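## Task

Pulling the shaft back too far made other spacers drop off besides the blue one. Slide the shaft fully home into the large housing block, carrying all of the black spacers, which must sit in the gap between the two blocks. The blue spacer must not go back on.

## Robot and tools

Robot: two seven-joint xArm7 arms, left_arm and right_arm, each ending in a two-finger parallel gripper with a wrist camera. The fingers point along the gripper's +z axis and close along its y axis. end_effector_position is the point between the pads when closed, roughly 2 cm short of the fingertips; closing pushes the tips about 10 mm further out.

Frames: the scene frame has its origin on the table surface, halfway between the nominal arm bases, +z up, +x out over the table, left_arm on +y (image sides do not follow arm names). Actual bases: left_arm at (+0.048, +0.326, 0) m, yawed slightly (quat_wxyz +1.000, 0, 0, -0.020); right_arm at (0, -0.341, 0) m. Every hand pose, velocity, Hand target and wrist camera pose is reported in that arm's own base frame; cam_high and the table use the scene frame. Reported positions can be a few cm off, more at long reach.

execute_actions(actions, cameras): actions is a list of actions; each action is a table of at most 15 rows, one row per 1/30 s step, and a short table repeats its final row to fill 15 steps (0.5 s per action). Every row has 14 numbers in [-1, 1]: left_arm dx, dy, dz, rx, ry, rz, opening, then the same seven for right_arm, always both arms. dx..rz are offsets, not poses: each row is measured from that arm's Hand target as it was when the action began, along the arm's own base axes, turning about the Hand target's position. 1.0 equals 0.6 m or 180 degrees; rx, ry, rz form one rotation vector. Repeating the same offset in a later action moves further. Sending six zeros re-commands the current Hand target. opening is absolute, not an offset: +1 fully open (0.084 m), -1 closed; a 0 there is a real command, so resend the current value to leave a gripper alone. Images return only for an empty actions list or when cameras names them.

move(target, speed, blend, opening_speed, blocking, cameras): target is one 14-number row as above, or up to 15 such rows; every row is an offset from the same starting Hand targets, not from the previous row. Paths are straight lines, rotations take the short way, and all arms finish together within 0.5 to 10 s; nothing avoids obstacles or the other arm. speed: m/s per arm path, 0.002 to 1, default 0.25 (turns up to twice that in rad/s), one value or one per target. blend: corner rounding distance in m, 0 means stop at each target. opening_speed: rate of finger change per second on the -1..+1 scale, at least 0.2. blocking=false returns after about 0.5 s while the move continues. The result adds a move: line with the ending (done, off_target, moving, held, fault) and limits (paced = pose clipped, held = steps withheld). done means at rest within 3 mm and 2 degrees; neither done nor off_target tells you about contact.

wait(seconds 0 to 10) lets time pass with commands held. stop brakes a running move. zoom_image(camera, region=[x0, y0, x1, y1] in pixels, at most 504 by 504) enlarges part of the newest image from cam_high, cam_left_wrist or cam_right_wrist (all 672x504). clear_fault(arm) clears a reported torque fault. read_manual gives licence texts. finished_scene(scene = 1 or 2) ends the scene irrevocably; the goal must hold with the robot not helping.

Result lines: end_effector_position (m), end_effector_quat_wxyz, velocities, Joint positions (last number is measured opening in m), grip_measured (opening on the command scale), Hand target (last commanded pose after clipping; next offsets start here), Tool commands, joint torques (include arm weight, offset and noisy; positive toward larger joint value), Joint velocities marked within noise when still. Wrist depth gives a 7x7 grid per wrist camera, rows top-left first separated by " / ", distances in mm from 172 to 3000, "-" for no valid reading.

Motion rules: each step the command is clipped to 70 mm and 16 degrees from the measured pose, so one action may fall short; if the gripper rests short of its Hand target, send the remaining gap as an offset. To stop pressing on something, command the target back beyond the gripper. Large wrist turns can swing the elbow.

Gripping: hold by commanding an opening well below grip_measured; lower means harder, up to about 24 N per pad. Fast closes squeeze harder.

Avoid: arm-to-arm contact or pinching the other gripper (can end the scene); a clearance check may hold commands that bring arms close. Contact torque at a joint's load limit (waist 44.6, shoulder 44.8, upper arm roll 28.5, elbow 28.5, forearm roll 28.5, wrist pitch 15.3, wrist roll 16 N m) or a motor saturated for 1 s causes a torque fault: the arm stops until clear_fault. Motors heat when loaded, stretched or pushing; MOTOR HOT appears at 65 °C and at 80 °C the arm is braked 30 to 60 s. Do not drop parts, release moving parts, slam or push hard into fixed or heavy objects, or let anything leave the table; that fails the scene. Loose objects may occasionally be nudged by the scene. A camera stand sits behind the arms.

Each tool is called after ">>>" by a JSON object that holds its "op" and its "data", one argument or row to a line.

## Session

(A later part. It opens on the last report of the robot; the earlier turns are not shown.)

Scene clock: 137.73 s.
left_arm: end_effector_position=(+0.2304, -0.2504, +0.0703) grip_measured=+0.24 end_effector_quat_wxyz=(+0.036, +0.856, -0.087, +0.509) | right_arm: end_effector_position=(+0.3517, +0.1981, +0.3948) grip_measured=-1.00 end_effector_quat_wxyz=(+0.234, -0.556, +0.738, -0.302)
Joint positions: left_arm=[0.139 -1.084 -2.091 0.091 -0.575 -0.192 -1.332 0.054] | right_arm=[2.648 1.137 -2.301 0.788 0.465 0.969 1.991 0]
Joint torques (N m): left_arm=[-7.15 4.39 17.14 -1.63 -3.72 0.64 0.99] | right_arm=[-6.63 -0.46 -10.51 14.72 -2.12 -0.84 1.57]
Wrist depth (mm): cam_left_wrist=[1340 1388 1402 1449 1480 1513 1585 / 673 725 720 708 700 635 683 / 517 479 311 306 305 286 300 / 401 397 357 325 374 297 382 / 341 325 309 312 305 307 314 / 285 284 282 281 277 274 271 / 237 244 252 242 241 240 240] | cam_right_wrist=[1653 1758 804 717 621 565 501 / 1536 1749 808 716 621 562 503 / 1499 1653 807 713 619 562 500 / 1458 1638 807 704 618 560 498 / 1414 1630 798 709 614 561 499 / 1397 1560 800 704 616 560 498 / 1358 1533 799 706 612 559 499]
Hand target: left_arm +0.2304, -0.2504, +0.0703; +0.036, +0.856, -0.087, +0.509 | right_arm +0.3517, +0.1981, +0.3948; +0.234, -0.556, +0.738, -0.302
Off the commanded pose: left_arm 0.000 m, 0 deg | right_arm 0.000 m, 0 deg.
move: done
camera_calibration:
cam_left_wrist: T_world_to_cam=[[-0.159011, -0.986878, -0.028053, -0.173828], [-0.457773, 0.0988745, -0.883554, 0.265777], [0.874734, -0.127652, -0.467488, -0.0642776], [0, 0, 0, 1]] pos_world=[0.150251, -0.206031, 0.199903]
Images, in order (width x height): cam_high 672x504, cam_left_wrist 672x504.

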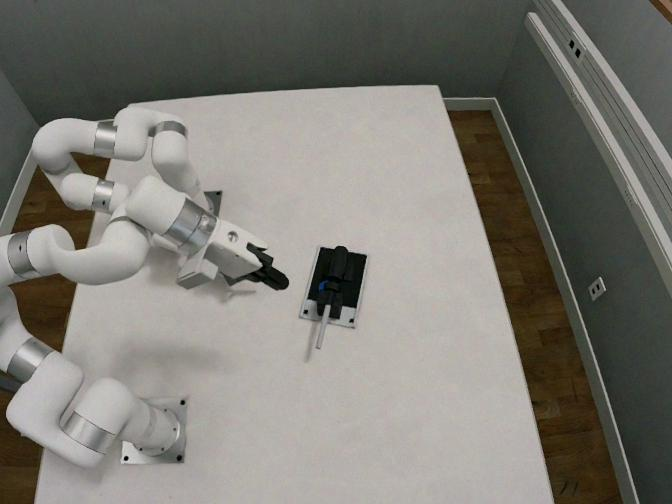

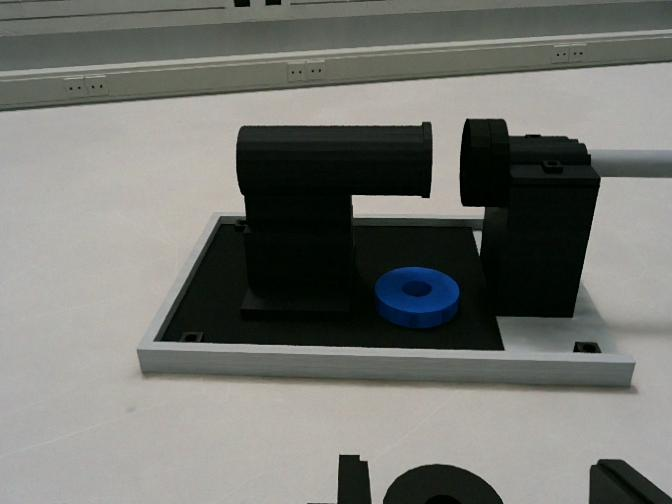

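>>> {"op": "move", "data": {
  "target": [
    [0.08,-0.0193,-0.06,0,0,0,0.25,0,0,0,0,0,0,-1],
    [0.1065,-0.0257,-0.088,0,0,0,0.25,0,0,0,0,0,0,-1]
  ],
  "speed": [0.15,0.04],
  "cameras": ["cam_left_wrist"]
}}

>>> {"op": "move", "data": {
  "target": [0,0,0,0,0,0,-0.1,0,0,0,0,0,0,-1],
  "opening_speed": 0.3
}}

Scene clock: 140.07 s.
left_arm: end_effector_position=(+0.3055, -0.2700, +0.0393) grip_measured=+0.24 end_effector_quat_wxyz=(+0.048, +0.847, -0.070, +0.525) | right_arm: end_effector_position=(+0.3517, +0.1981, +0.3948) grip_measured=-1.00 end_effector_quat_wxyz=(+0.234, -0.556, +0.738, -0.302)
Joint positions: left_arm=[0.68 -1.241 -2.201 0.278 -0.429 -0.533 -1.401 0.054] | right_arm=[2.648 1.137 -2.301 0.788 0.465 0.969 1.991 0]
Joint torques (N m): left_arm=[-0.68 11.97 20.38 -3.53 0.25 0.53 0.17] | right_arm=[-6.52 -0.58 -10.66 14.68 -2.41 -0.75 1.46]
Wrist depth (mm): cam_left_wrist=[1278 1307 1353 1380 1411 1455 1526 / 1250 1317 667 602 679 681 689 / 443 385 223 219 214 209 205 / 337 338 239 262 325 213 208 / 284 259 245 247 246 250 221 / 225 216 217 226 223 228 229 / 202 202 202 198 197 194 194] | cam_right_wrist=[1673 1772 808 713 620 563 503 / 1526 1732 812 708 620 562 503 / 1483 1694 806 713 620 562 502 / 1452 1645 804 709 619 560 500 / 1443 1630 798 706 618 560 499 / 1383 1571 800 707 616 559 498 / 1361 1536 796 706 614 556 500]
Hand target: left_arm +0.3055, -0.2700, +0.0393; +0.048, +0.847, -0.070, +0.525 (not the last commanded pose) | right_arm +0.3517, +0.1981, +0.3948; +0.234, -0.556, +0.738, -0.302
Tool commands: left_gripper/opening=+0.25 right_gripper/opening=-1.0
Off the commanded pose: left_arm 0.025 m, 3 deg | right_arm 0.000 m, 0 deg.
TORQUE FAULT: the external load on joint 3 (upper arm roll) of the left arm reached its load limit, and that arm stopped. The contact can be on any part of that arm beyond that joint, not only on its tool. A torque fault puts only its own arm into a fault stop. That arm's remaining commands of this call were not run. The hold on joint 3 (upper arm roll) of that arm was moved back by the arm itself, up to 3 degrees, as the stop began. That arm is still stopped at the end of this call. While its stop runs, that arm, its gripper or tool too, takes no new command.
CLEAR FAULT: the left arm stays stopped (state 4) until you call clear_fault(arm="left_arm").
End effector pose when the fault began: left_arm: position (+0.2937, -0.2659, +0.0196), quat_wxyz (+0.037, +0.855, -0.086, +0.510)
Joint positions when the fault began: left_arm=[0.679 -1.241 -2.252 0.278 -0.429 -0.532 -1.401 0.054]
move: fault (left_arm)
camera_calibration:
cam_left_wrist: T_world_to_cam=[[-0.14272, -0.989724, 0.00878924, -0.189424], [-0.429541, 0.0539354, -0.901435, 0.2546], [0.891698, -0.132428, -0.432825, -0.154763], [0, 0, 0, 1]] pos_world=[0.220328, -0.221704, 0.164185]
Images, in order (width x height): cam_left_wrist 672x504.

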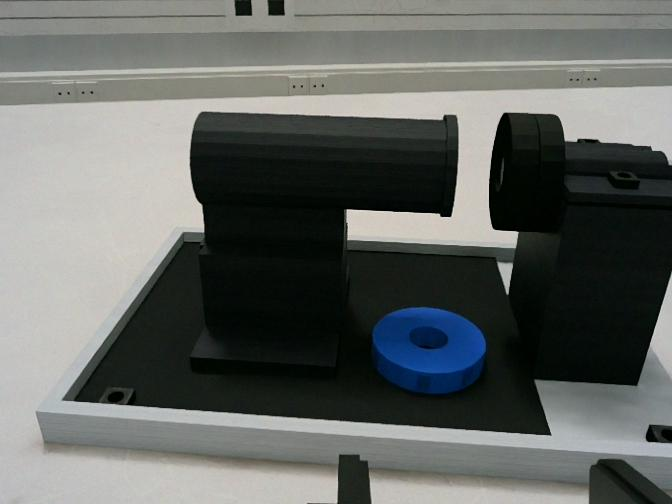

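not run: an earlier result of this reply reported a stop or a fault. Calls in your next reply go to the robot.

>>> {"op": "clear_fault", "data": {
  "arm": "left_arm"
}}

>>> {"op": "move", "data": {
  "target": [-0.13,0.032,0.055,0.0122,0.0101,-0.005,0.25,0,0,0,0,0,0,-1],
  "cameras": ["cam_left_wrist"]
}}

Scene clock: 140.33 s.
left_arm: end_effector_position=(+0.3055, -0.2700, +0.0393) grip_measured=+0.24 end_effector_quat_wxyz=(+0.048, +0.847, -0.070, +0.525) | right_arm: end_effector_position=(+0.3517, +0.1981, +0.3948) grip_measured=-1.00 end_effector_quat_wxyz=(+0.234, -0.556, +0.738, -0.302)
Joint positions: left_arm=[0.68 -1.241 -2.201 0.278 -0.429 -0.533 -1.401 0.054] | right_arm=[2.648 1.137 -2.301 0.788 0.465 0.969 1.991 0]
Joint torques (N m): left_arm=[-0.47 11.39 20.65 -3.24 0.11 0.69 0.27] | right_arm=[-6.53 -0.35 -10.69 14.62 -2.23 -0.72 1.53]
Wrist depth (mm): cam_left_wrist=[1271 1315 1332 1377 1405 1446 1506 / 1260 1302 667 604 679 686 691 / 444 385 223 219 214 209 206 / 337 339 239 262 325 226 208 / 285 259 244 247 257 250 222 / 225 216 217 227 222 228 228 / 202 203 202 198 197 194 195] | cam_right_wrist=[1645 1754 809 716 619 562 504 / 1546 1719 803 716 618 562 502 / 1474 1673 807 709 619 563 501 / 1483 1645 804 713 619 560 502 / 1428 1615 803 711 615 561 500 / 1388 1553 805 703 614 558 499 / 1366 1509 796 705 612 560 499]
Hand target: left_arm +0.3055, -0.2700, +0.0393; +0.048, +0.847, -0.070, +0.525 (not the last commanded pose) | right_arm +0.3517, +0.1981, +0.3948; +0.234, -0.556, +0.738, -0.302
Tool commands: left_gripper/opening=+0.25 right_gripper/opening=-1.0
Off the commanded pose: left_arm 0.025 m, 3 deg | right_arm 0.000 m, 0 deg.
TORQUE FAULT, CONTINUED: the left arm's stop, for the torque fault of joint 3 (upper arm roll) that an earlier result reported, is over. The call counts as one of the actions that you can send in this scene. The hold on joint 3 (upper arm roll) of that arm was moved back by the arm itself, up to 3 degrees, as the stop began. That arm's target is now where it stood when the stop ended, not its last command. That arm's gripper keeps its grip as last carried out, and that arm accepts commands again: back off and push less far.
CLEAR FAULT: your call cleared the left arm's torque fault. If a joint's load stays at its limit, that arm stops again at once.

Scene clock: 141.53 s.
left_arm: end_effector_position=(+0.2275, -0.2508, +0.0723) grip_measured=+0.24 end_effector_quat_wxyz=(+0.037, +0.855, -0.085, +0.509) | right_arm: end_effector_position=(+0.3517, +0.1981, +0.3948) grip_measured=-1.00 end_effector_quat_wxyz=(+0.234, -0.556, +0.738, -0.302)
Joint positions: left_arm=[0.109 -1.085 -2.087 0.089 -0.598 -0.17 -1.324 0.054] | right_arm=[2.648 1.137 -2.301 0.788 0.465 0.969 1.991 0]
Joint torques (N m): left_arm=[-6.88 4.53 17.15 -1.84 -4 0.64 1.02] | right_arm=[-6.32 -0.27 -10.83 14.56 -2.27 -0.7 1.45]
Wrist depth (mm): cam_left_wrist=[1337 1372 1422 1455 1499 1533 1596 / 679 1361 728 719 713 647 699 / 524 485 312 307 306 289 301 / 404 402 363 329 378 300 390 / 344 328 313 315 309 311 319 / 288 286 285 284 282 278 276 / 240 246 255 245 228 243 243] | cam_right_wrist=[1657 1758 810 716 618 565 502 / 1550 1754 806 714 621 564 501 / 1487 1681 805 713 617 566 500 / 1483 1630 799 714 616 560 501 / 1422 1615 802 711 616 559 499 / 1380 1564 798 706 614 560 500 / 1361 1496 796 705 611 559 497]
Hand target: left_arm +0.2275, -0.2508, +0.0723; +0.037, +0.855, -0.085, +0.509 | right_arm +0.3517, +0.1981, +0.3948; +0.234, -0.556, +0.738, -0.302
Off the commanded pose: left_arm 0.000 m, 0 deg | right_arm 0.000 m, 0 deg.
move: done
camera_calibration:
cam_left_wrist: T_world_to_cam=[[-0.158464, -0.987065, -0.0243363, -0.175118], [-0.45671, 0.0951282, -0.884515, 0.265116], [0.875389, -0.129049, -0.465877, -0.061471], [0, 0, 0, 1]] pos_world=[0.147142, -0.206006, 0.2016]
Images, in order (width x height): cam_left_wrist 672x504.

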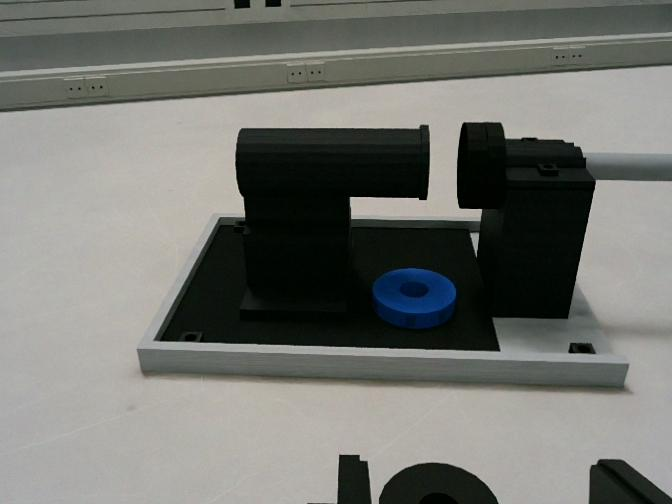

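>>> {"op": "move", "data": {
  "target": [
    [0.0863,-0.0205,-0.06,-0.0019,-0.0019,0,0.25,0,0,0,0,0,0,-1],
    [0.0945,-0.0222,-0.0832,-0.0019,-0.0019,0,0.25,0,0,0,0,0,0,-1]
  ],
  "speed": [0.15,0.04]
}}

>>> {"op": "move", "data": {
  "target": [0,0,0,0,0,0,-0.05,0,0,0,0,0,0,-1],
  "opening_speed": 0.3
}}

Scene clock: 143.33 s.
left_arm: end_effector_position=(+0.2842, -0.2642, +0.0224) grip_measured=+0.24 end_effector_quat_wxyz=(+0.040, +0.854, -0.084, +0.512) | right_arm: end_effector_position=(+0.3517, +0.1981, +0.3948) grip_measured=-1.00 end_effector_quat_wxyz=(+0.234, -0.556, +0.738, -0.302)
Joint positions: left_arm=[0.626 -1.232 -2.264 0.258 -0.469 -0.505 -1.404 0.054] | right_arm=[2.648 1.137 -2.301 0.788 0.465 0.969 1.991 0]
Joint torques (N m): left_arm=[6.42 7.19 8.49 -3.21 -1.07 -2.51 -0.68] | right_arm=[-6.29 -0.22 -10.63 14.44 -2.14 -0.64 1.56]
Wrist depth (mm): cam_left_wrist=[1281 1327 1345 1375 1408 1462 1523 / 557 - 228 226 222 217 219 / 390 362 248 274 333 229 222 / 300 281 254 256 259 238 236 / 242 229 239 238 232 237 239 / 213 213 204 203 207 205 202 / 183 183 182 188 181 181 180] | cam_right_wrist=[1645 1741 809 719 621 563 502 / 1543 1719 810 711 619 564 502 / 1499 1686 805 707 615 562 503 / 1471 1626 811 711 615 560 499 / 1411 1626 800 709 616 560 501 / 1386 1557 805 706 616 559 498 / 1350 1539 804 706 617 556 498]
Hand target: left_arm +0.2842, -0.2642, +0.0223; +0.040, +0.854, -0.084, +0.512 | right_arm +0.3517, +0.1981, +0.3948; +0.234, -0.556, +0.738, -0.302
Off the commanded pose: left_arm 0.000 m, 0 deg | right_arm 0.000 m, 0 deg.
move: done

Scene clock: 144.53 s.
left_arm: end_effector_position=(+0.2842, -0.2642, +0.0224) grip_measured=-0.02 end_effector_quat_wxyz=(+0.040, +0.854, -0.084, +0.512) | right_arm: end_effector_position=(+0.3517, +0.1981, +0.3948) grip_measured=-1.00 end_effector_quat_wxyz=(+0.234, -0.556, +0.738, -0.302)
Joint positions: left_arm=[0.626 -1.233 -2.264 0.258 -0.469 -0.506 -1.404 0.043] | right_arm=[2.648 1.137 -2.301 0.788 0.465 0.969 1.991 0]
Joint torques (N m): left_arm=[6.95 7.38 3.97 -5.11 -0.06 1.44 0] | right_arm=[-6.09 -0.53 -10.73 14.59 -2.18 -0.75 1.37]
Wrist depth (mm): cam_left_wrist=[1276 1322 1358 1377 1411 1480 1519 / 559 - 228 226 222 217 220 / 391 363 248 276 333 228 221 / 301 282 254 255 260 238 236 / 243 230 239 228 233 237 240 / 214 213 204 204 207 204 202 / 183 183 183 189 181 188 181] | cam_right_wrist=[1634 1758 809 715 621 564 503 / 1553 1711 806 715 618 561 502 / 1468 1702 806 712 619 561 501 / 1468 1619 802 715 617 561 502 / 1428 1634 804 712 614 560 499 / 1388 1574 799 707 614 558 499 / 1358 1523 801 709 617 556 498]
Hand target: left_arm +0.2842, -0.2642, +0.0223; +0.040, +0.854, -0.084, +0.512 | right_arm +0.3517, +0.1981, +0.3948; +0.234, -0.556, +0.738, -0.302
Off the commanded pose: left_arm 0.000 m, 0 deg | right_arm 0.000 m, 0 deg.
move: done

>>> {"op": "move", "data": {
  "target": [0.05,0,0.33,0,0,0,-0.1,0,0,0,0,0,0,-1],
  "speed": 0.2
}}

>>> {"op": "move", "data": {
  "target": [0.13,-0.04,0.05,-0.2901,0.4606,0.3849,-0.1,0,0,0,0,0,0,-1],
  "speed": 0.3,
  "cameras": ["all"]
}}

Scene clock: 146.80 s.
left_arm: end_effector_position=(+0.3142, -0.2641, +0.2203) grip_measured=-0.02 end_effector_quat_wxyz=(+0.039, +0.854, -0.084, +0.512) | right_arm: end_effector_position=(+0.3517, +0.1981, +0.3948) grip_measured=-1.00 end_effector_quat_wxyz=(+0.234, -0.556, +0.738, -0.302)
Joint positions: left_arm=[0.127 -0.928 -1.284 0.168 -0.366 -0.133 -0.73 0.043] | right_arm=[2.648 1.137 -2.301 0.788 0.465 0.969 1.991 0]
Joint torques (N m): left_arm=[-6.72 0.19 18.43 15.87 1.22 -0.53 1.08] | right_arm=[-6.5 -0.29 -11.05 14.64 -2.29 -0.86 1.48]
Wrist depth (mm): cam_left_wrist=[1269 1302 1327 1366 1417 1462 1499 / 1290 1366 1417 1440 1513 1533 1604 / 1405 1452 1490 1546 1600 1649 1686 / 1477 719 713 716 705 705 703 / 584 610 607 607 603 601 600 / 512 490 507 508 504 503 501 / 438 438 451 435 433 326 431] | cam_right_wrist=[1645 1745 810 715 618 563 502 / 1529 1728 806 717 617 563 502 / 1487 1681 806 712 621 562 498 / 1458 1642 806 710 617 558 500 / 1428 1653 802 712 616 563 498 / 1364 1567 797 708 611 559 499 / 1358 1513 796 704 611 559 498]
Hand target: left_arm +0.3142, -0.2642, +0.2203; +0.040, +0.854, -0.084, +0.512 | right_arm +0.3517, +0.1981, +0.3948; +0.234, -0.556, +0.738, -0.302
Off the commanded pose: left_arm 0.000 m, 0 deg | right_arm 0.000 m, 0 deg.
move: done

Scene clock: 150.80 s.
left_arm: end_effector_position=(+0.3922, -0.2882, +0.2503) grip_measured=-0.02 end_effector_quat_wxyz=(+0.136, +0.761, +0.602, -0.203) | right_arm: end_effector_position=(+0.3517, +0.1981, +0.3948) grip_measured=-1.00 end_effector_quat_wxyz=(+0.234, -0.556, +0.738, -0.302)
Joint positions: left_arm=[0.597 -0.028 -1.012 1.094 -0.577 1.125 -1.496 0.043] | right_arm=[2.648 1.137 -2.301 0.788 0.465 0.969 1.991 0]
Joint torques (N m): left_arm=[5.2 -4.62 1.73 27.6 1.9 0.37 -0.88] | right_arm=[-6.19 -0.23 -10.69 14.76 -2.15 -0.85 1.53]
Wrist depth (mm): cam_left_wrist=[331 327 324 322 308 229 301 / 351 349 344 343 327 241 321 / 374 371 368 365 348 258 348 / 397 393 389 384 369 293 371 / 425 420 415 410 387 299 398 / 460 456 445 443 439 426 429 / 501 486 488 474 460 462 458] | cam_right_wrist=[1642 1758 810 717 618 562 502 / 1550 1728 807 711 620 561 502 / 1490 1690 806 714 619 561 502 / 1443 1653 806 706 617 559 502 / 1414 1622 799 707 615 558 501 / 1369 1553 796 707 614 560 498 / 1353 1529 798 710 614 557 495]
Hand target: left_arm +0.3922, -0.2882, +0.2503; +0.136, +0.761, +0.602, -0.203 | right_arm +0.3517, +0.1981, +0.3948; +0.234, -0.556, +0.738, -0.302
Off the commanded pose: left_arm 0.000 m, 0 deg | right_arm 0.000 m, 0 deg.
move: done
camera_calibration:
cam_left_wrist: T_world_to_cam=[[0.968693, -0.239804, -0.0642474, -0.398327], [-0.184467, -0.868448, 0.460184, -0.219611], [-0.16615, -0.433925, -0.885496, 0.298223], [0, 0, 0, 1]] pos_world=[0.394895, -0.156835, 0.339545]
cam_right_wrist: T_world_to_cam=[[-0.693817, 0.188219, -0.695119, 0.507914], [0.261212, 0.965281, 0.000648315, -0.216506], [0.671108, -0.181124, -0.718894, 0.216593], [0, 0, 0, 1]] pos_world=[0.263596, 0.15262, 0.508909]

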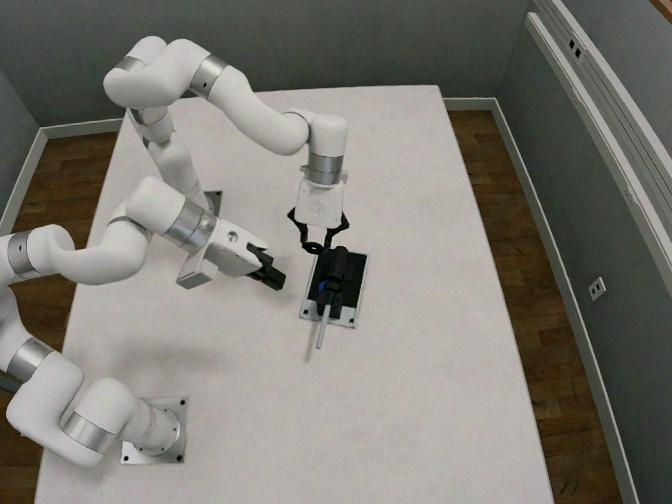

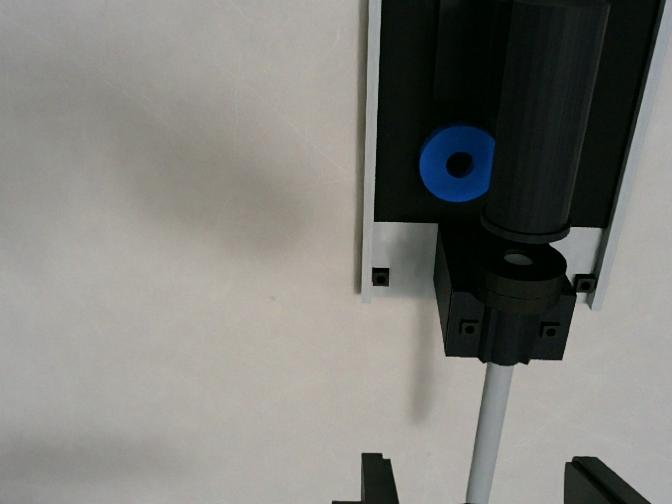

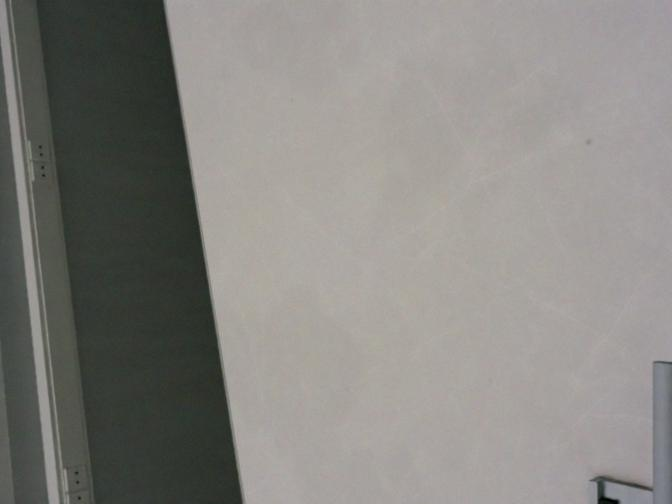

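>>> {"op": "move", "data": {
  "target": [0.091,-0.004,-0.08,0,0,0,-0.1,-0.001,0.2,-0.15,0,0,0,-1],
  "speed": 0.2
}}

>>> {"op": "move", "data": {
  "target": [0,0,0,0,0,0,-0.1,0,0.2197,-0.2147,0,0,0,-1],
  "speed": 0.2,
  "cameras": ["all"]
}}

Scene clock: 152.40 s.
left_arm: end_effector_position=(+0.4469, -0.2906, +0.2024) grip_measured=-0.02 end_effector_quat_wxyz=(+0.136, +0.761, +0.602, -0.203) | right_arm: end_effector_position=(+0.3511, +0.3181, +0.3048) grip_measured=-1.00 end_effector_quat_wxyz=(+0.234, -0.556, +0.738, -0.302)
Joint positions: left_arm=[0.49 0.32 -0.972 1.198 -0.277 0.962 -1.633 0.043] | right_arm=[2.561 1.148 -1.925 0.898 0.572 0.899 2.256 0]
Joint torques (N m): left_arm=[-6.79 -11.22 -2.94 26.44 2.11 0.23 -0.81] | right_arm=[-6.23 -3.44 -15.02 11.89 2.58 -4.5 1.42]
Wrist depth (mm): cam_left_wrist=[283 281 272 261 257 261 266 / 301 298 288 283 194 277 285 / 321 319 312 296 208 296 303 / 341 337 333 321 220 316 320 / 364 360 352 336 256 336 341 / 396 391 386 276 266 372 368 / 432 418 412 - 400 397 393] | cam_right_wrist=[1669 766 664 587 509 462 423 / 1622 761 664 589 509 462 412 / 1539 759 664 585 506 434 412 / 1503 755 662 584 508 432 409 / 1480 755 662 583 506 438 410 / 1422 754 658 581 506 363 378 / 1325 1446 657 581 502 349 389]
Hand target: left_arm +0.4468, -0.2906, +0.2023; +0.136, +0.761, +0.602, -0.203 | right_arm +0.3511, +0.3181, +0.3048; +0.234, -0.556, +0.738, -0.302
Off the commanded pose: left_arm 0.000 m, 0 deg | right_arm 0.000 m, 0 deg.
move: done

Scene clock: 153.87 s.
left_arm: end_effector_position=(+0.4468, -0.2906, +0.2023) grip_measured=-0.02 end_effector_quat_wxyz=(+0.136, +0.761, +0.602, -0.203) | right_arm: end_effector_position=(+0.3511, +0.4499, +0.1759) grip_measured=-1.00 end_effector_quat_wxyz=(+0.234, -0.556, +0.738, -0.302)
Joint positions: left_arm=[0.49 0.32 -0.972 1.198 -0.277 0.962 -1.633 0.043] | right_arm=[2.314 1.259 -1.522 1.206 0.673 0.859 2.537 0]
Joint torques (N m): left_arm=[-6.99 -11.31 -3.24 26.55 1.84 0.06 -0.73] | right_arm=[-6.42 -9.09 -18.75 8.32 -1.74 -0.13 1.44]
Wrist depth (mm): cam_left_wrist=[283 280 272 262 258 261 265 / 301 298 288 282 194 277 284 / 322 318 312 296 208 296 303 / 340 337 333 321 220 316 320 / 363 361 352 336 245 336 342 / 395 390 386 276 264 372 368 / 432 418 412 - 401 398 393] | cam_right_wrist=[663 556 500 388 362 317 290 / 656 553 499 287 329 310 290 / 650 551 497 281 326 309 290 / 613 551 475 375 338 306 289 / 194 547 495 283 335 306 287 / 204 547 492 283 319 305 288 / 644 544 492 283 319 304 287]
Hand target: left_arm +0.4468, -0.2906, +0.2023; +0.136, +0.761, +0.602, -0.203 | right_arm +0.3511, +0.4499, +0.1759; +0.234, -0.556, +0.738, -0.302
Off the commanded pose: left_arm 0.000 m, 0 deg | right_arm 0.000 m, 0 deg.
move: done
camera_calibration:
cam_left_wrist: T_world_to_cam=[[0.968677, -0.239885, -0.0641954, -0.454898], [-0.184569, -0.868446, 0.460147, -0.189478], [-0.166132, -0.433885, -0.885519, 0.263755], [0, 0, 0, 1]] pos_world=[0.449496, -0.159235, 0.291546]
cam_right_wrist: T_world_to_cam=[[-0.693857, 0.188303, -0.695057, 0.307901], [0.261196, 0.965285, 0.000767578, -0.459297], [0.671073, -0.181014, -0.718954, 0.10522], [0, 0, 0, 1]] pos_world=[0.262996, 0.40442, 0.290009]

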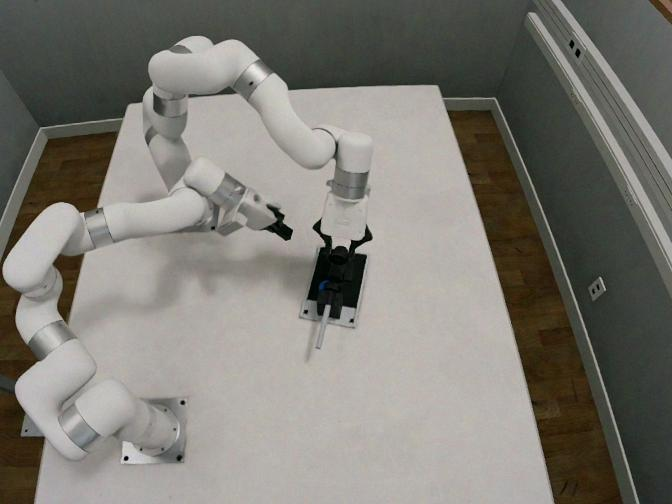

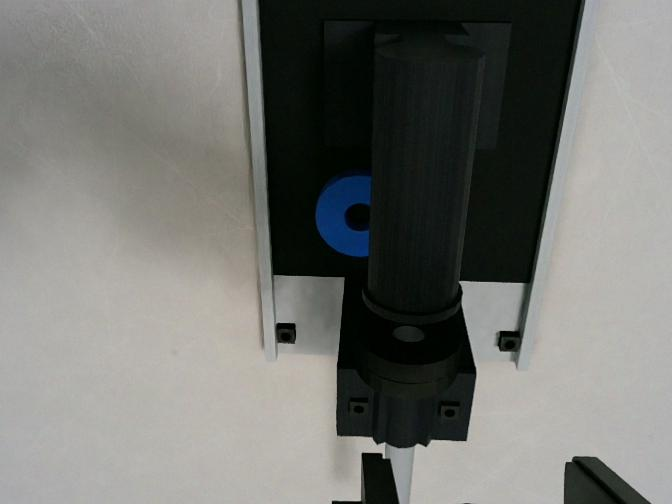

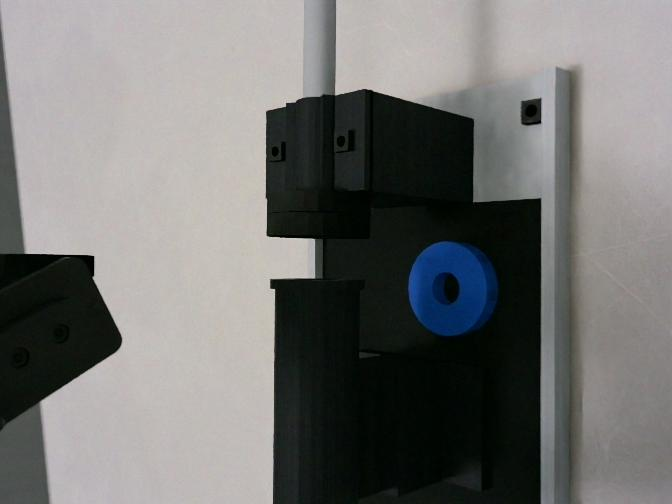

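>>> {"op": "move", "data": {
  "target": [0,0,-0.085,0,0,0,-0.1,0,0,0,0,0,0,-1],
  "speed": 0.1,
  "cameras": ["cam_left_wrist","cam_right_wrist"]
}}

Scene clock: 155.13 s.
left_arm: end_effector_position=(+0.4468, -0.2906, +0.1514) grip_measured=-0.02 end_effector_quat_wxyz=(+0.136, +0.761, +0.601, -0.203) | right_arm: end_effector_position=(+0.3511, +0.4499, +0.1759) grip_measured=-1.00 end_effector_quat_wxyz=(+0.234, -0.556, +0.738, -0.302)
Joint positions: left_arm=[0.444 0.407 -0.929 1.134 -0.227 0.832 -1.623 0.043] | right_arm=[2.314 1.259 -1.522 1.206 0.673 0.859 2.537 0]
Joint torques (N m): left_arm=[-6.8 -13.02 -4.83 18.63 2.17 -3.27 -0.83] | right_arm=[-6.38 -8.97 -19.02 8.25 -2.37 -0.13 1.47]
Wrist depth (mm): cam_left_wrist=[233 231 219 217 213 214 215 / 248 246 234 - - 226 229 / 265 262 251 - - 244 246 / 281 277 269 - - 258 263 / 300 297 286 - 176 272 282 / 326 322 308 - 185 295 301 / 355 346 334 205 201 328 325] | cam_right_wrist=[661 555 500 388 360 317 290 / 656 555 501 287 329 309 289 / 656 552 497 280 326 309 289 / 656 521 453 374 337 306 289 / 255 218 229 284 336 305 288 / 195 213 494 282 320 305 288 / - 541 490 283 320 304 288]
Hand target: left_arm +0.4468, -0.2906, +0.1513; +0.136, +0.761, +0.602, -0.203 | right_arm +0.3511, +0.4499, +0.1759; +0.234, -0.556, +0.738, -0.302
Off the commanded pose: left_arm 0.000 m, 0 deg | right_arm 0.000 m, 0 deg.
move: done
camera_calibration:
cam_left_wrist: T_world_to_cam=[[0.968654, -0.240026, -0.0640056, -0.45823], [-0.18478, -0.868403, 0.460143, -0.165908], [-0.166029, -0.433893, -0.885534, 0.21855], [0, 0, 0, 1]] pos_world=[0.449496, -0.159235, 0.240546]
cam_right_wrist: T_world_to_cam=[[-0.693817, 0.188219, -0.695119, 0.307924], [0.261212, 0.965281, 0.000648315, -0.459361], [0.671108, -0.181124, -0.718894, 0.105255], [0, 0, 0, 1]] pos_world=[0.262996, 0.40452, 0.290009]
Images, in order (width x height): cam_left_wrist 672x504, cam_right_wrist 672x504.

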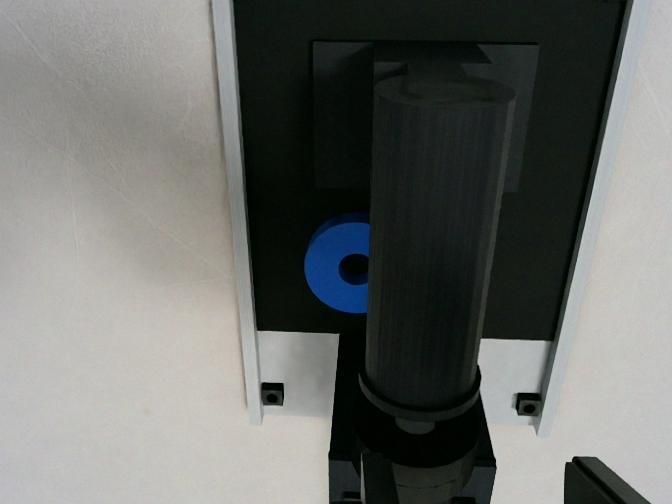

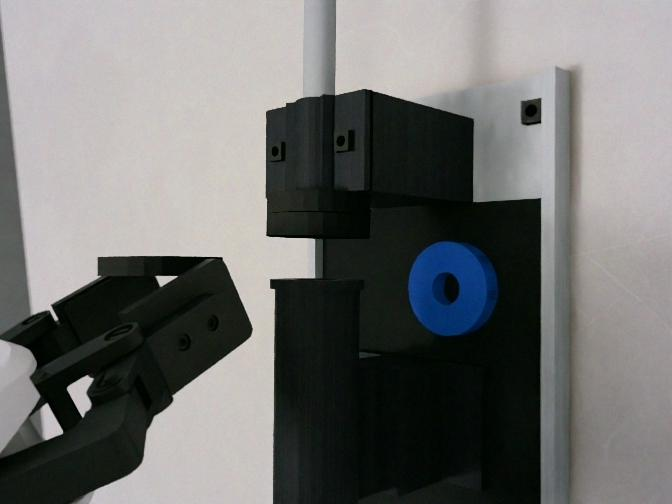

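>>> {"op": "move", "data": {
  "target": [0,0,-0.05,0,0,0,-0.1,0,0,0,0,0,0,-1],
  "speed": 0.06,
  "cameras": ["cam_right_wrist"]
}}

Scene clock: 156.17 s.
left_arm: end_effector_position=(+0.4468, -0.2906, +0.1214) grip_measured=-0.02 end_effector_quat_wxyz=(+0.136, +0.761, +0.602, -0.203) | right_arm: end_effector_position=(+0.3511, +0.4499, +0.1759) grip_measured=-1.00 end_effector_quat_wxyz=(+0.234, -0.556, +0.738, -0.302)
Joint positions: left_arm=[0.413 0.465 -0.896 1.108 -0.194 0.759 -1.619 0.043] | right_arm=[2.314 1.259 -1.522 1.206 0.673 0.859 2.537 0]
Joint torques (N m): left_arm=[-6.94 -13.74 -5.73 17.2 2.16 -3.16 0.64] | right_arm=[-6.49 -8.92 -19.38 8.06 -2.37 -0.23 1.39]
Wrist depth (mm): cam_left_wrist=[204 203 191 189 188 188 185 / 217 215 201 - - 194 196 / 232 229 216 - - 209 211 / 245 243 231 - - 224 226 / 263 260 245 - - 240 242 / 285 281 271 - - 261 261 / 311 302 - - - 279 284] | cam_right_wrist=[661 554 501 388 360 318 290 / 657 553 501 288 330 308 289 / 657 552 497 281 325 308 289 / 652 548 434 374 337 306 288 / 229 278 239 283 335 305 288 / 186 208 208 283 320 305 288 / 180 188 492 283 319 304 288]
Hand target: left_arm +0.4468, -0.2906, +0.1213; +0.136, +0.761, +0.602, -0.203 | right_arm +0.3511, +0.4499, +0.1759; +0.234, -0.556, +0.738, -0.302
Off the commanded pose: left_arm 0.000 m, 0 deg | right_arm 0.000 m, 0 deg.
move: done
camera_calibration:
cam_right_wrist: T_world_to_cam=[[-0.693817, 0.188219, -0.695119, 0.307924], [0.261212, 0.965281, 0.000648315, -0.459361], [0.671108, -0.181124, -0.718894, 0.105255], [0, 0, 0, 1]] pos_world=[0.262996, 0.40452, 0.290009]
Images, in order (width x height): cam_right_wrist 672x504.

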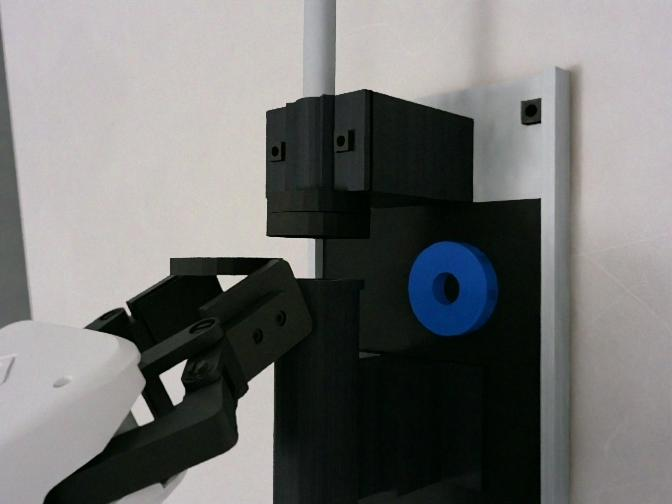

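>>> {"op": "move", "data": {
  "target": [-0.0011,-0.0049,-0.033,0,0,0,-0.1,0,0,0,0,0,0,-1],
  "speed": 0.05,
  "cameras": ["cam_right_wrist","cam_left_wrist"]
}}

>>> {"op": "zoom_image", "data": {
  "camera": "cam_right_wrist",
  "region": [200, 180, 420, 340]
}}

Scene clock: 157.33 s.
left_arm: end_effector_position=(+0.4331, -0.2911, +0.1052) grip_measured=-0.02 end_effector_quat_wxyz=(+0.115, +0.765, +0.596, -0.217) | right_arm: end_effector_position=(+0.3511, +0.4499, +0.1759) grip_measured=-1.00 end_effector_quat_wxyz=(+0.234, -0.556, +0.738, -0.302)
Joint positions: left_arm=[0.391 0.493 -0.88 1.1 -0.177 0.776 -1.622 0.043] | right_arm=[2.314 1.259 -1.522 1.206 0.673 0.859 2.537 0]
Joint torques (N m): left_arm=[-0.33 -14 -6.3 15.62 0.94 2.16 0.32] | right_arm=[-6.74 -9.33 -19.56 7.98 -2.28 -0.4 1.34]
Wrist depth (mm): cam_left_wrist=[194 191 180 177 174 172 - / 206 203 194 186 - - 177 / 221 216 203 - - - 190 / 234 230 218 - - - 201 / 250 245 235 - - - 214 / 271 265 259 - - - 228 / 297 288 276 - - - 247] | cam_right_wrist=[659 555 501 388 361 317 290 / 655 553 499 287 329 309 289 / 657 552 499 280 326 308 289 / 650 581 290 277 337 306 289 / 250 237 229 256 335 306 289 / 193 188 199 283 319 305 288 / 174 189 192 282 320 305 287]
Hand target: left_arm +0.4331, -0.2911, +0.1052; +0.115, +0.765, +0.596, -0.217 (not the last commanded pose) | right_arm +0.3511, +0.4499, +0.1759; +0.234, -0.556, +0.738, -0.302
Tool commands: left_gripper/opening=-0.1 right_gripper/opening=-1.0
Off the commanded pose: left_arm 0.014 m, 3 deg | right_arm 0.000 m, 0 deg.
TORQUE FAULT: the external load on joint 6 (wrist pitch) of the left arm reached its load limit, and that arm stopped. The contact can be on any part of that arm beyond that joint, not only on its tool. A torque fault puts only its own arm into a fault stop. That arm's remaining commands of this call were not run. The hold on joint 6 (wrist pitch) of that arm was moved back by the arm itself, up to 3 degrees, as the stop began. That arm is still stopped at the end of this call. While its stop runs, that arm, its gripper or tool too, takes no new command.
CLEAR FAULT: the left arm stays stopped (state 4) until you call clear_fault(arm="left_arm").
End effector pose when the fault began: left_arm: position (+0.4452, -0.2927, +0.1074), quat_wxyz (+0.134, +0.761, +0.601, -0.204)
Joint positions when the fault began: left_arm=[0.392 0.494 -0.879 1.1 -0.177 0.727 -1.622 0.043]
move: fault (left_arm)
camera_calibration:
cam_left_wrist: T_world_to_cam=[[0.958503, -0.263702, -0.108323, -0.445917], [-0.187662, -0.869665, 0.456581, -0.146418], [-0.214606, -0.417306, -0.883063, 0.200738], [0, 0, 0, 1]] pos_world=[0.443015, -0.161154, 0.195813]
cam_right_wrist: T_world_to_cam=[[-0.693817, 0.188219, -0.695119, 0.307924], [0.261212, 0.965281, 0.000648315, -0.459361], [0.671108, -0.181124, -0.718894, 0.105255], [0, 0, 0, 1]] pos_world=[0.262996, 0.40452, 0.290009]
Images, in order (width x height): cam_left_wrist 672x504, cam_right_wrist 672x504.

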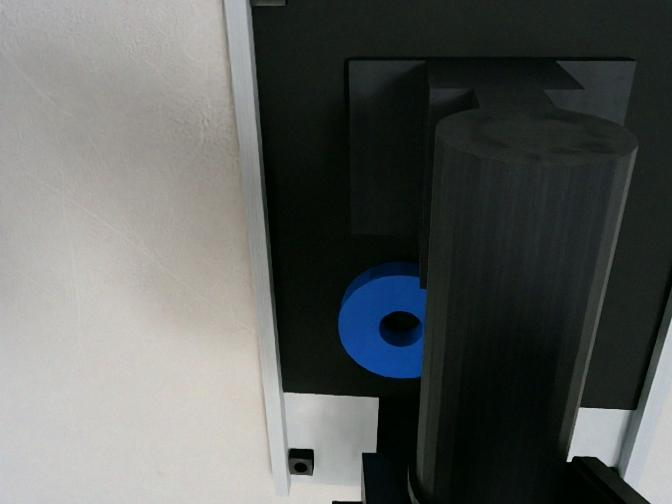

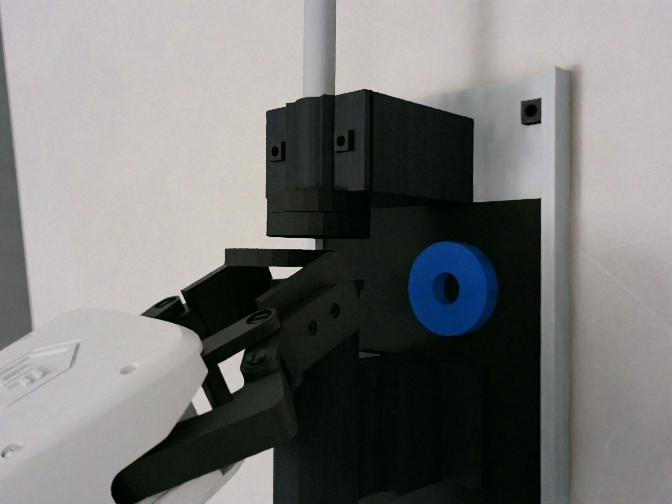

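Scaled by 2.291 from the camera's 672x504 image, which has a finer 960x720 frame.

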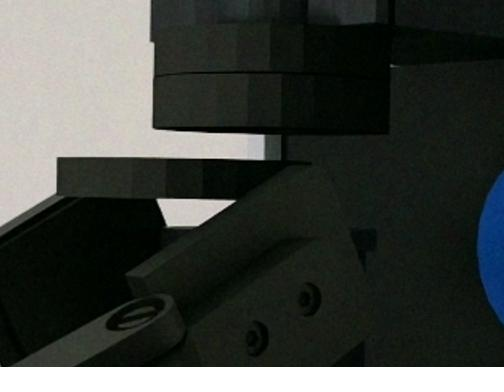

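>>> {"op": "clear_fault", "data": {
  "arm": "left_arm"
}}

>>> {"op": "move", "data": {
  "target": [0.0202,-0.0027,0.0122,0.0153,0.009,0.009,-0.1,0,0,0,0,0,0,-1],
  "speed": 0.05,
  "cameras": ["cam_left_wrist","cam_right_wrist","cam_high"]
}}

>>> {"op": "zoom_image", "data": {
  "camera": "cam_left_wrist",
  "region": [320, 360, 640, 504]
}}

Scene clock: 157.80 s.
left_arm: end_effector_position=(+0.4331, -0.2911, +0.1052) grip_measured=-0.02 end_effector_quat_wxyz=(+0.115, +0.765, +0.596, -0.217) | right_arm: end_effector_position=(+0.3511, +0.4499, +0.1759) grip_measured=-1.00 end_effector_quat_wxyz=(+0.234, -0.556, +0.738, -0.302)
Joint positions: left_arm=[0.391 0.493 -0.88 1.1 -0.177 0.776 -1.622 0.043] | right_arm=[2.314 1.259 -1.522 1.206 0.673 0.859 2.537 0]
Joint torques (N m): left_arm=[-0.68 -14.12 -6.4 15.66 0.96 2.17 0.23] | right_arm=[-6.32 -9.02 -19.66 8.25 -2.18 -0.31 1.31]
Wrist depth (mm): cam_left_wrist=[194 191 180 177 174 172 - / 207 203 194 186 - - 177 / 221 216 203 - - - 189 / 234 230 218 - - - 201 / 250 245 235 - - - 213 / 272 266 259 - - - 228 / 297 288 276 - - - 248] | cam_right_wrist=[659 552 500 388 362 317 290 / 659 553 498 288 330 310 290 / 653 550 497 280 325 309 289 / 652 579 290 278 336 306 289 / 250 237 229 256 335 306 288 / 193 188 199 283 320 305 288 / 174 189 192 283 320 304 287]
Hand target: left_arm +0.4331, -0.2911, +0.1052; +0.115, +0.765, +0.596, -0.217 (not the last commanded pose) | right_arm +0.3511, +0.4499, +0.1759; +0.234, -0.556, +0.738, -0.302
Tool commands: left_gripper/opening=-0.1 right_gripper/opening=-1.0
Off the commanded pose: left_arm 0.014 m, 3 deg | right_arm 0.000 m, 0 deg.
TORQUE FAULT, CONTINUED: the left arm's stop, for the torque fault of joint 6 (wrist pitch) that an earlier result reported, is over. The call counts as one of the actions that you can send in this scene. The hold on joint 6 (wrist pitch) of that arm was moved back by the arm itself, up to 3 degrees, as the stop began. That arm's target is now where it stood when the stop ended, not its last command. That arm's gripper keeps its grip as last carried out, and that arm accepts commands again: back off and push less far.
CLEAR FAULT: your call cleared the left arm's torque fault. If a joint's load stays at its limit, that arm stops again at once.

Scene clock: 158.83 s.
left_arm: end_effector_position=(+0.4452, -0.2927, +0.1125) grip_measured=-0.02 end_effector_quat_wxyz=(+0.091, +0.756, +0.613, -0.212) | right_arm: end_effector_position=(+0.3511, +0.4499, +0.1759) grip_measured=-1.00 end_effector_quat_wxyz=(+0.234, -0.556, +0.738, -0.302)
Joint positions: left_arm=[0.33 0.511 -0.831 1.186 -0.128 0.851 -1.715 0.043] | right_arm=[2.314 1.259 -1.522 1.206 0.673 0.859 2.537 0]
Joint torques (N m): left_arm=[-6.75 -15.35 -5.98 24.1 2.19 0.23 -0.89] | right_arm=[-6.29 -9.38 -19.91 7.84 -2.25 -0.23 1.2]
Wrist depth (mm): cam_left_wrist=[210 206 194 190 185 181 177 / 224 217 202 196 - 183 186 / 237 231 217 - - 195 198 / 251 244 236 - - 212 207 / 267 259 252 - - 224 218 / 287 279 270 - - 239 236 / 312 301 284 - - 258 253] | cam_right_wrist=[661 554 500 388 361 316 291 / 658 552 497 288 330 309 289 / 657 552 499 281 326 309 289 / 654 548 263 373 337 307 289 / 229 276 245 283 335 305 288 / 190 196 202 283 320 305 288 / 191 202 491 282 320 305 287]
Hand target: left_arm +0.4453, -0.2927, +0.1125; +0.091, +0.756, +0.613, -0.212 | right_arm +0.3511, +0.4499, +0.1759; +0.234, -0.556, +0.738, -0.302
Off the commanded pose: left_arm 0.000 m, 0 deg | right_arm 0.000 m, 0 deg.
move: done
camera_calibration:
cam_left_wrist: T_world_to_cam=[[0.96187, -0.230357, -0.147453, -0.444462], [-0.150237, -0.895496, 0.418946, -0.16885], [-0.228551, -0.380818, -0.895959, 0.227502], [0, 0, 0, 1]] pos_world=[0.454142, -0.166952, 0.209034]
cam_right_wrist: T_world_to_cam=[[-0.693817, 0.188219, -0.695119, 0.307924], [0.261212, 0.965281, 0.000648315, -0.459361], [0.671108, -0.181124, -0.718894, 0.105255], [0, 0, 0, 1]] pos_world=[0.262996, 0.40452, 0.290009]

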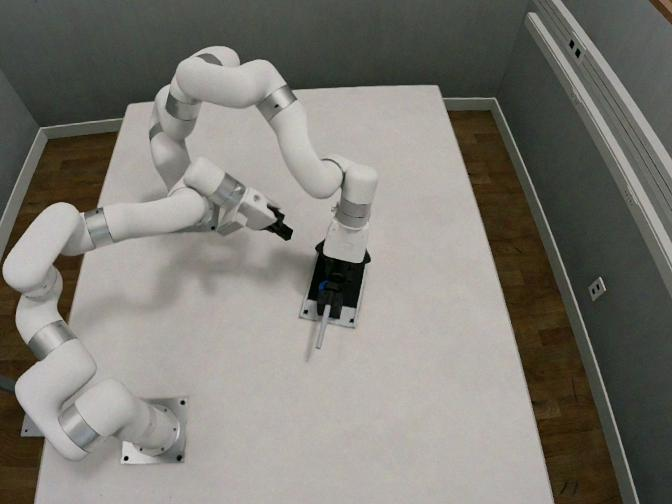

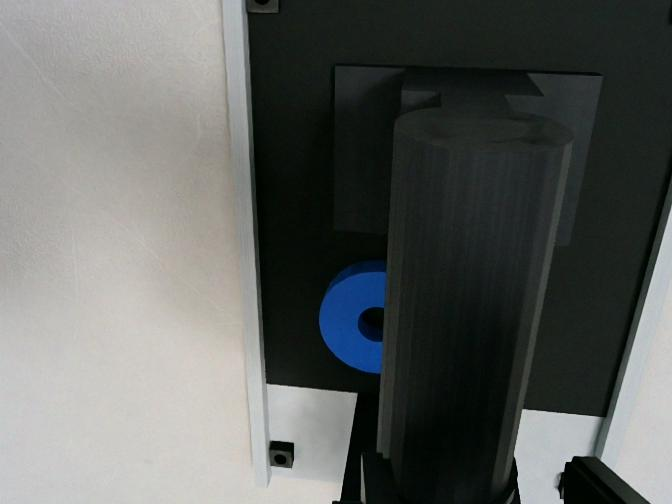

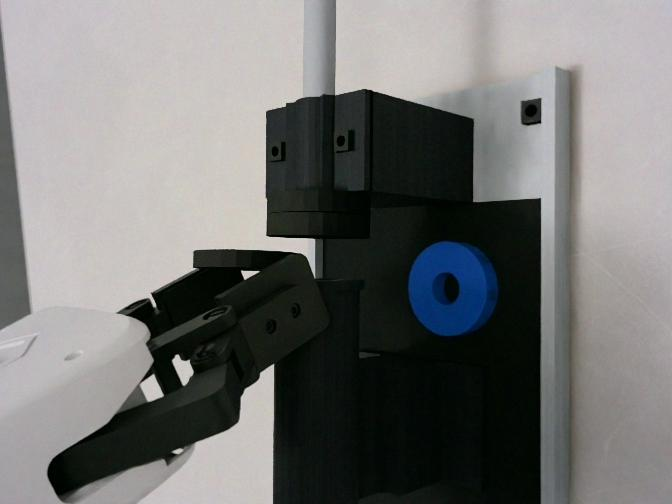

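Scaled by 1.575 from the camera's 672x504 image, which has a finer 960x720 frame.

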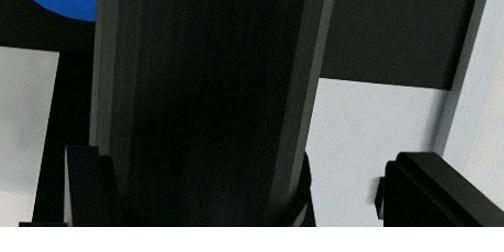

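>>> {"op": "move", "data": {
  "target": [-0.0083,0.0008,0.029,-0.0193,-0.0232,-0.0007,-0.1,0,0,0,0,0,0,-1],
  "speed": 0.08,
  "cameras": ["cam_left_wrist","cam_right_wrist"]
}}

>>> {"op": "zoom_image", "data": {
  "camera": "cam_left_wrist",
  "region": [320, 360, 640, 504]
}}

Scene clock: 160.20 s.
left_arm: end_effector_position=(+0.4403, -0.2922, +0.1299) grip_measured=-0.02 end_effector_quat_wxyz=(+0.136, +0.760, +0.602, -0.203) | right_arm: end_effector_position=(+0.3511, +0.4499, +0.1759) grip_measured=-1.00 end_effector_quat_wxyz=(+0.234, -0.556, +0.738, -0.302)
Joint positions: left_arm=[0.425 0.428 -0.913 1.09 -0.225 0.768 -1.612 0.043] | right_arm=[2.314 1.259 -1.522 1.206 0.673 0.859 2.537 0]
Joint torques (N m): left_arm=[6.2 -20.67 -14.51 17.78 -2.08 -3.05 1.04] | right_arm=[-6.62 -9.43 -20.09 7.81 -2.3 -0.36 1.21]
Wrist depth (mm): cam_left_wrist=[212 210 201 197 194 193 194 / 225 221 210 - - 201 204 / 238 239 227 - - 217 217 / 255 252 244 - - 233 232 / 273 270 259 - - 249 249 / 296 293 280 - - 271 272 / 322 314 308 - 183 284 295] | cam_right_wrist=[660 554 498 388 361 316 290 / 658 554 498 288 330 309 290 / 652 553 497 280 326 309 288 / 654 520 248 374 337 307 288 / 214 261 231 283 336 305 288 / 179 184 204 283 320 305 288 / 174 178 491 283 319 304 287]
Hand target: left_arm +0.4403, -0.2922, +0.1299; +0.136, +0.760, +0.602, -0.203 | right_arm +0.3511, +0.4499, +0.1759; +0.234, -0.556, +0.738, -0.302
Off the commanded pose: left_arm 0.000 m, 0 deg | right_arm 0.000 m, 0 deg.
move: done
camera_calibration:
cam_left_wrist: T_world_to_cam=[[0.969011, -0.238916, -0.0627438, -0.453671], [-0.184321, -0.868449, 0.460241, -0.158979], [-0.164449, -0.434414, -0.885574, 0.19687], [0, 0, 0, 1]] pos_world=[0.442684, -0.160931, 0.219047]
cam_right_wrist: T_world_to_cam=[[-0.693817, 0.188219, -0.695119, 0.307924], [0.261212, 0.965281, 0.000648315, -0.459361], [0.671108, -0.181124, -0.718894, 0.105255], [0, 0, 0, 1]] pos_world=[0.262996, 0.40452, 0.290009]
Images, in order (width x height): cam_left_wrist 672x504, cam_right_wrist 672x504.

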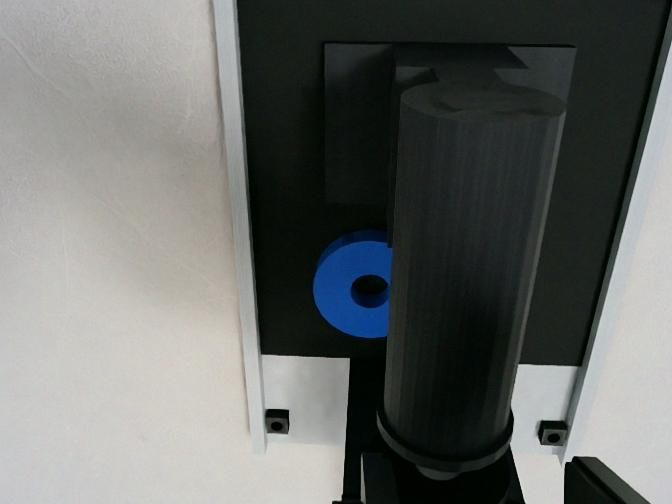

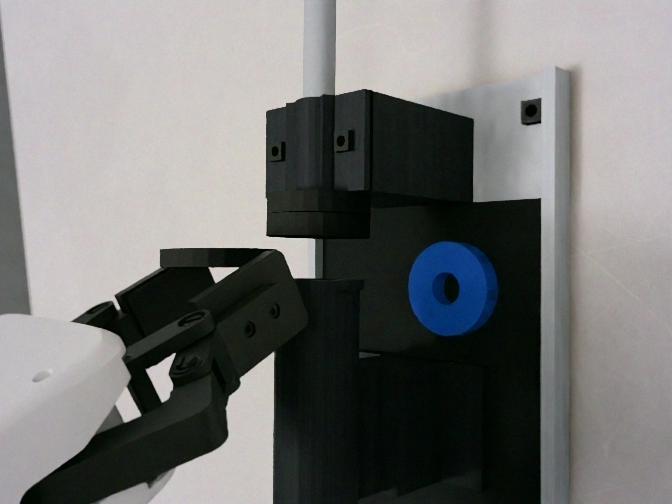

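Scaled by 1.575 from the camera's 672x504 image, which has a finer 960x720 frame.

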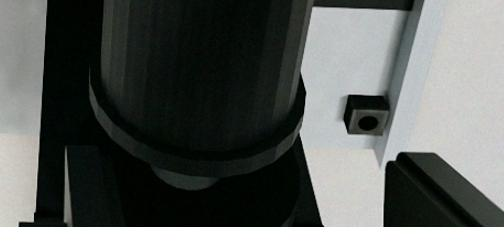

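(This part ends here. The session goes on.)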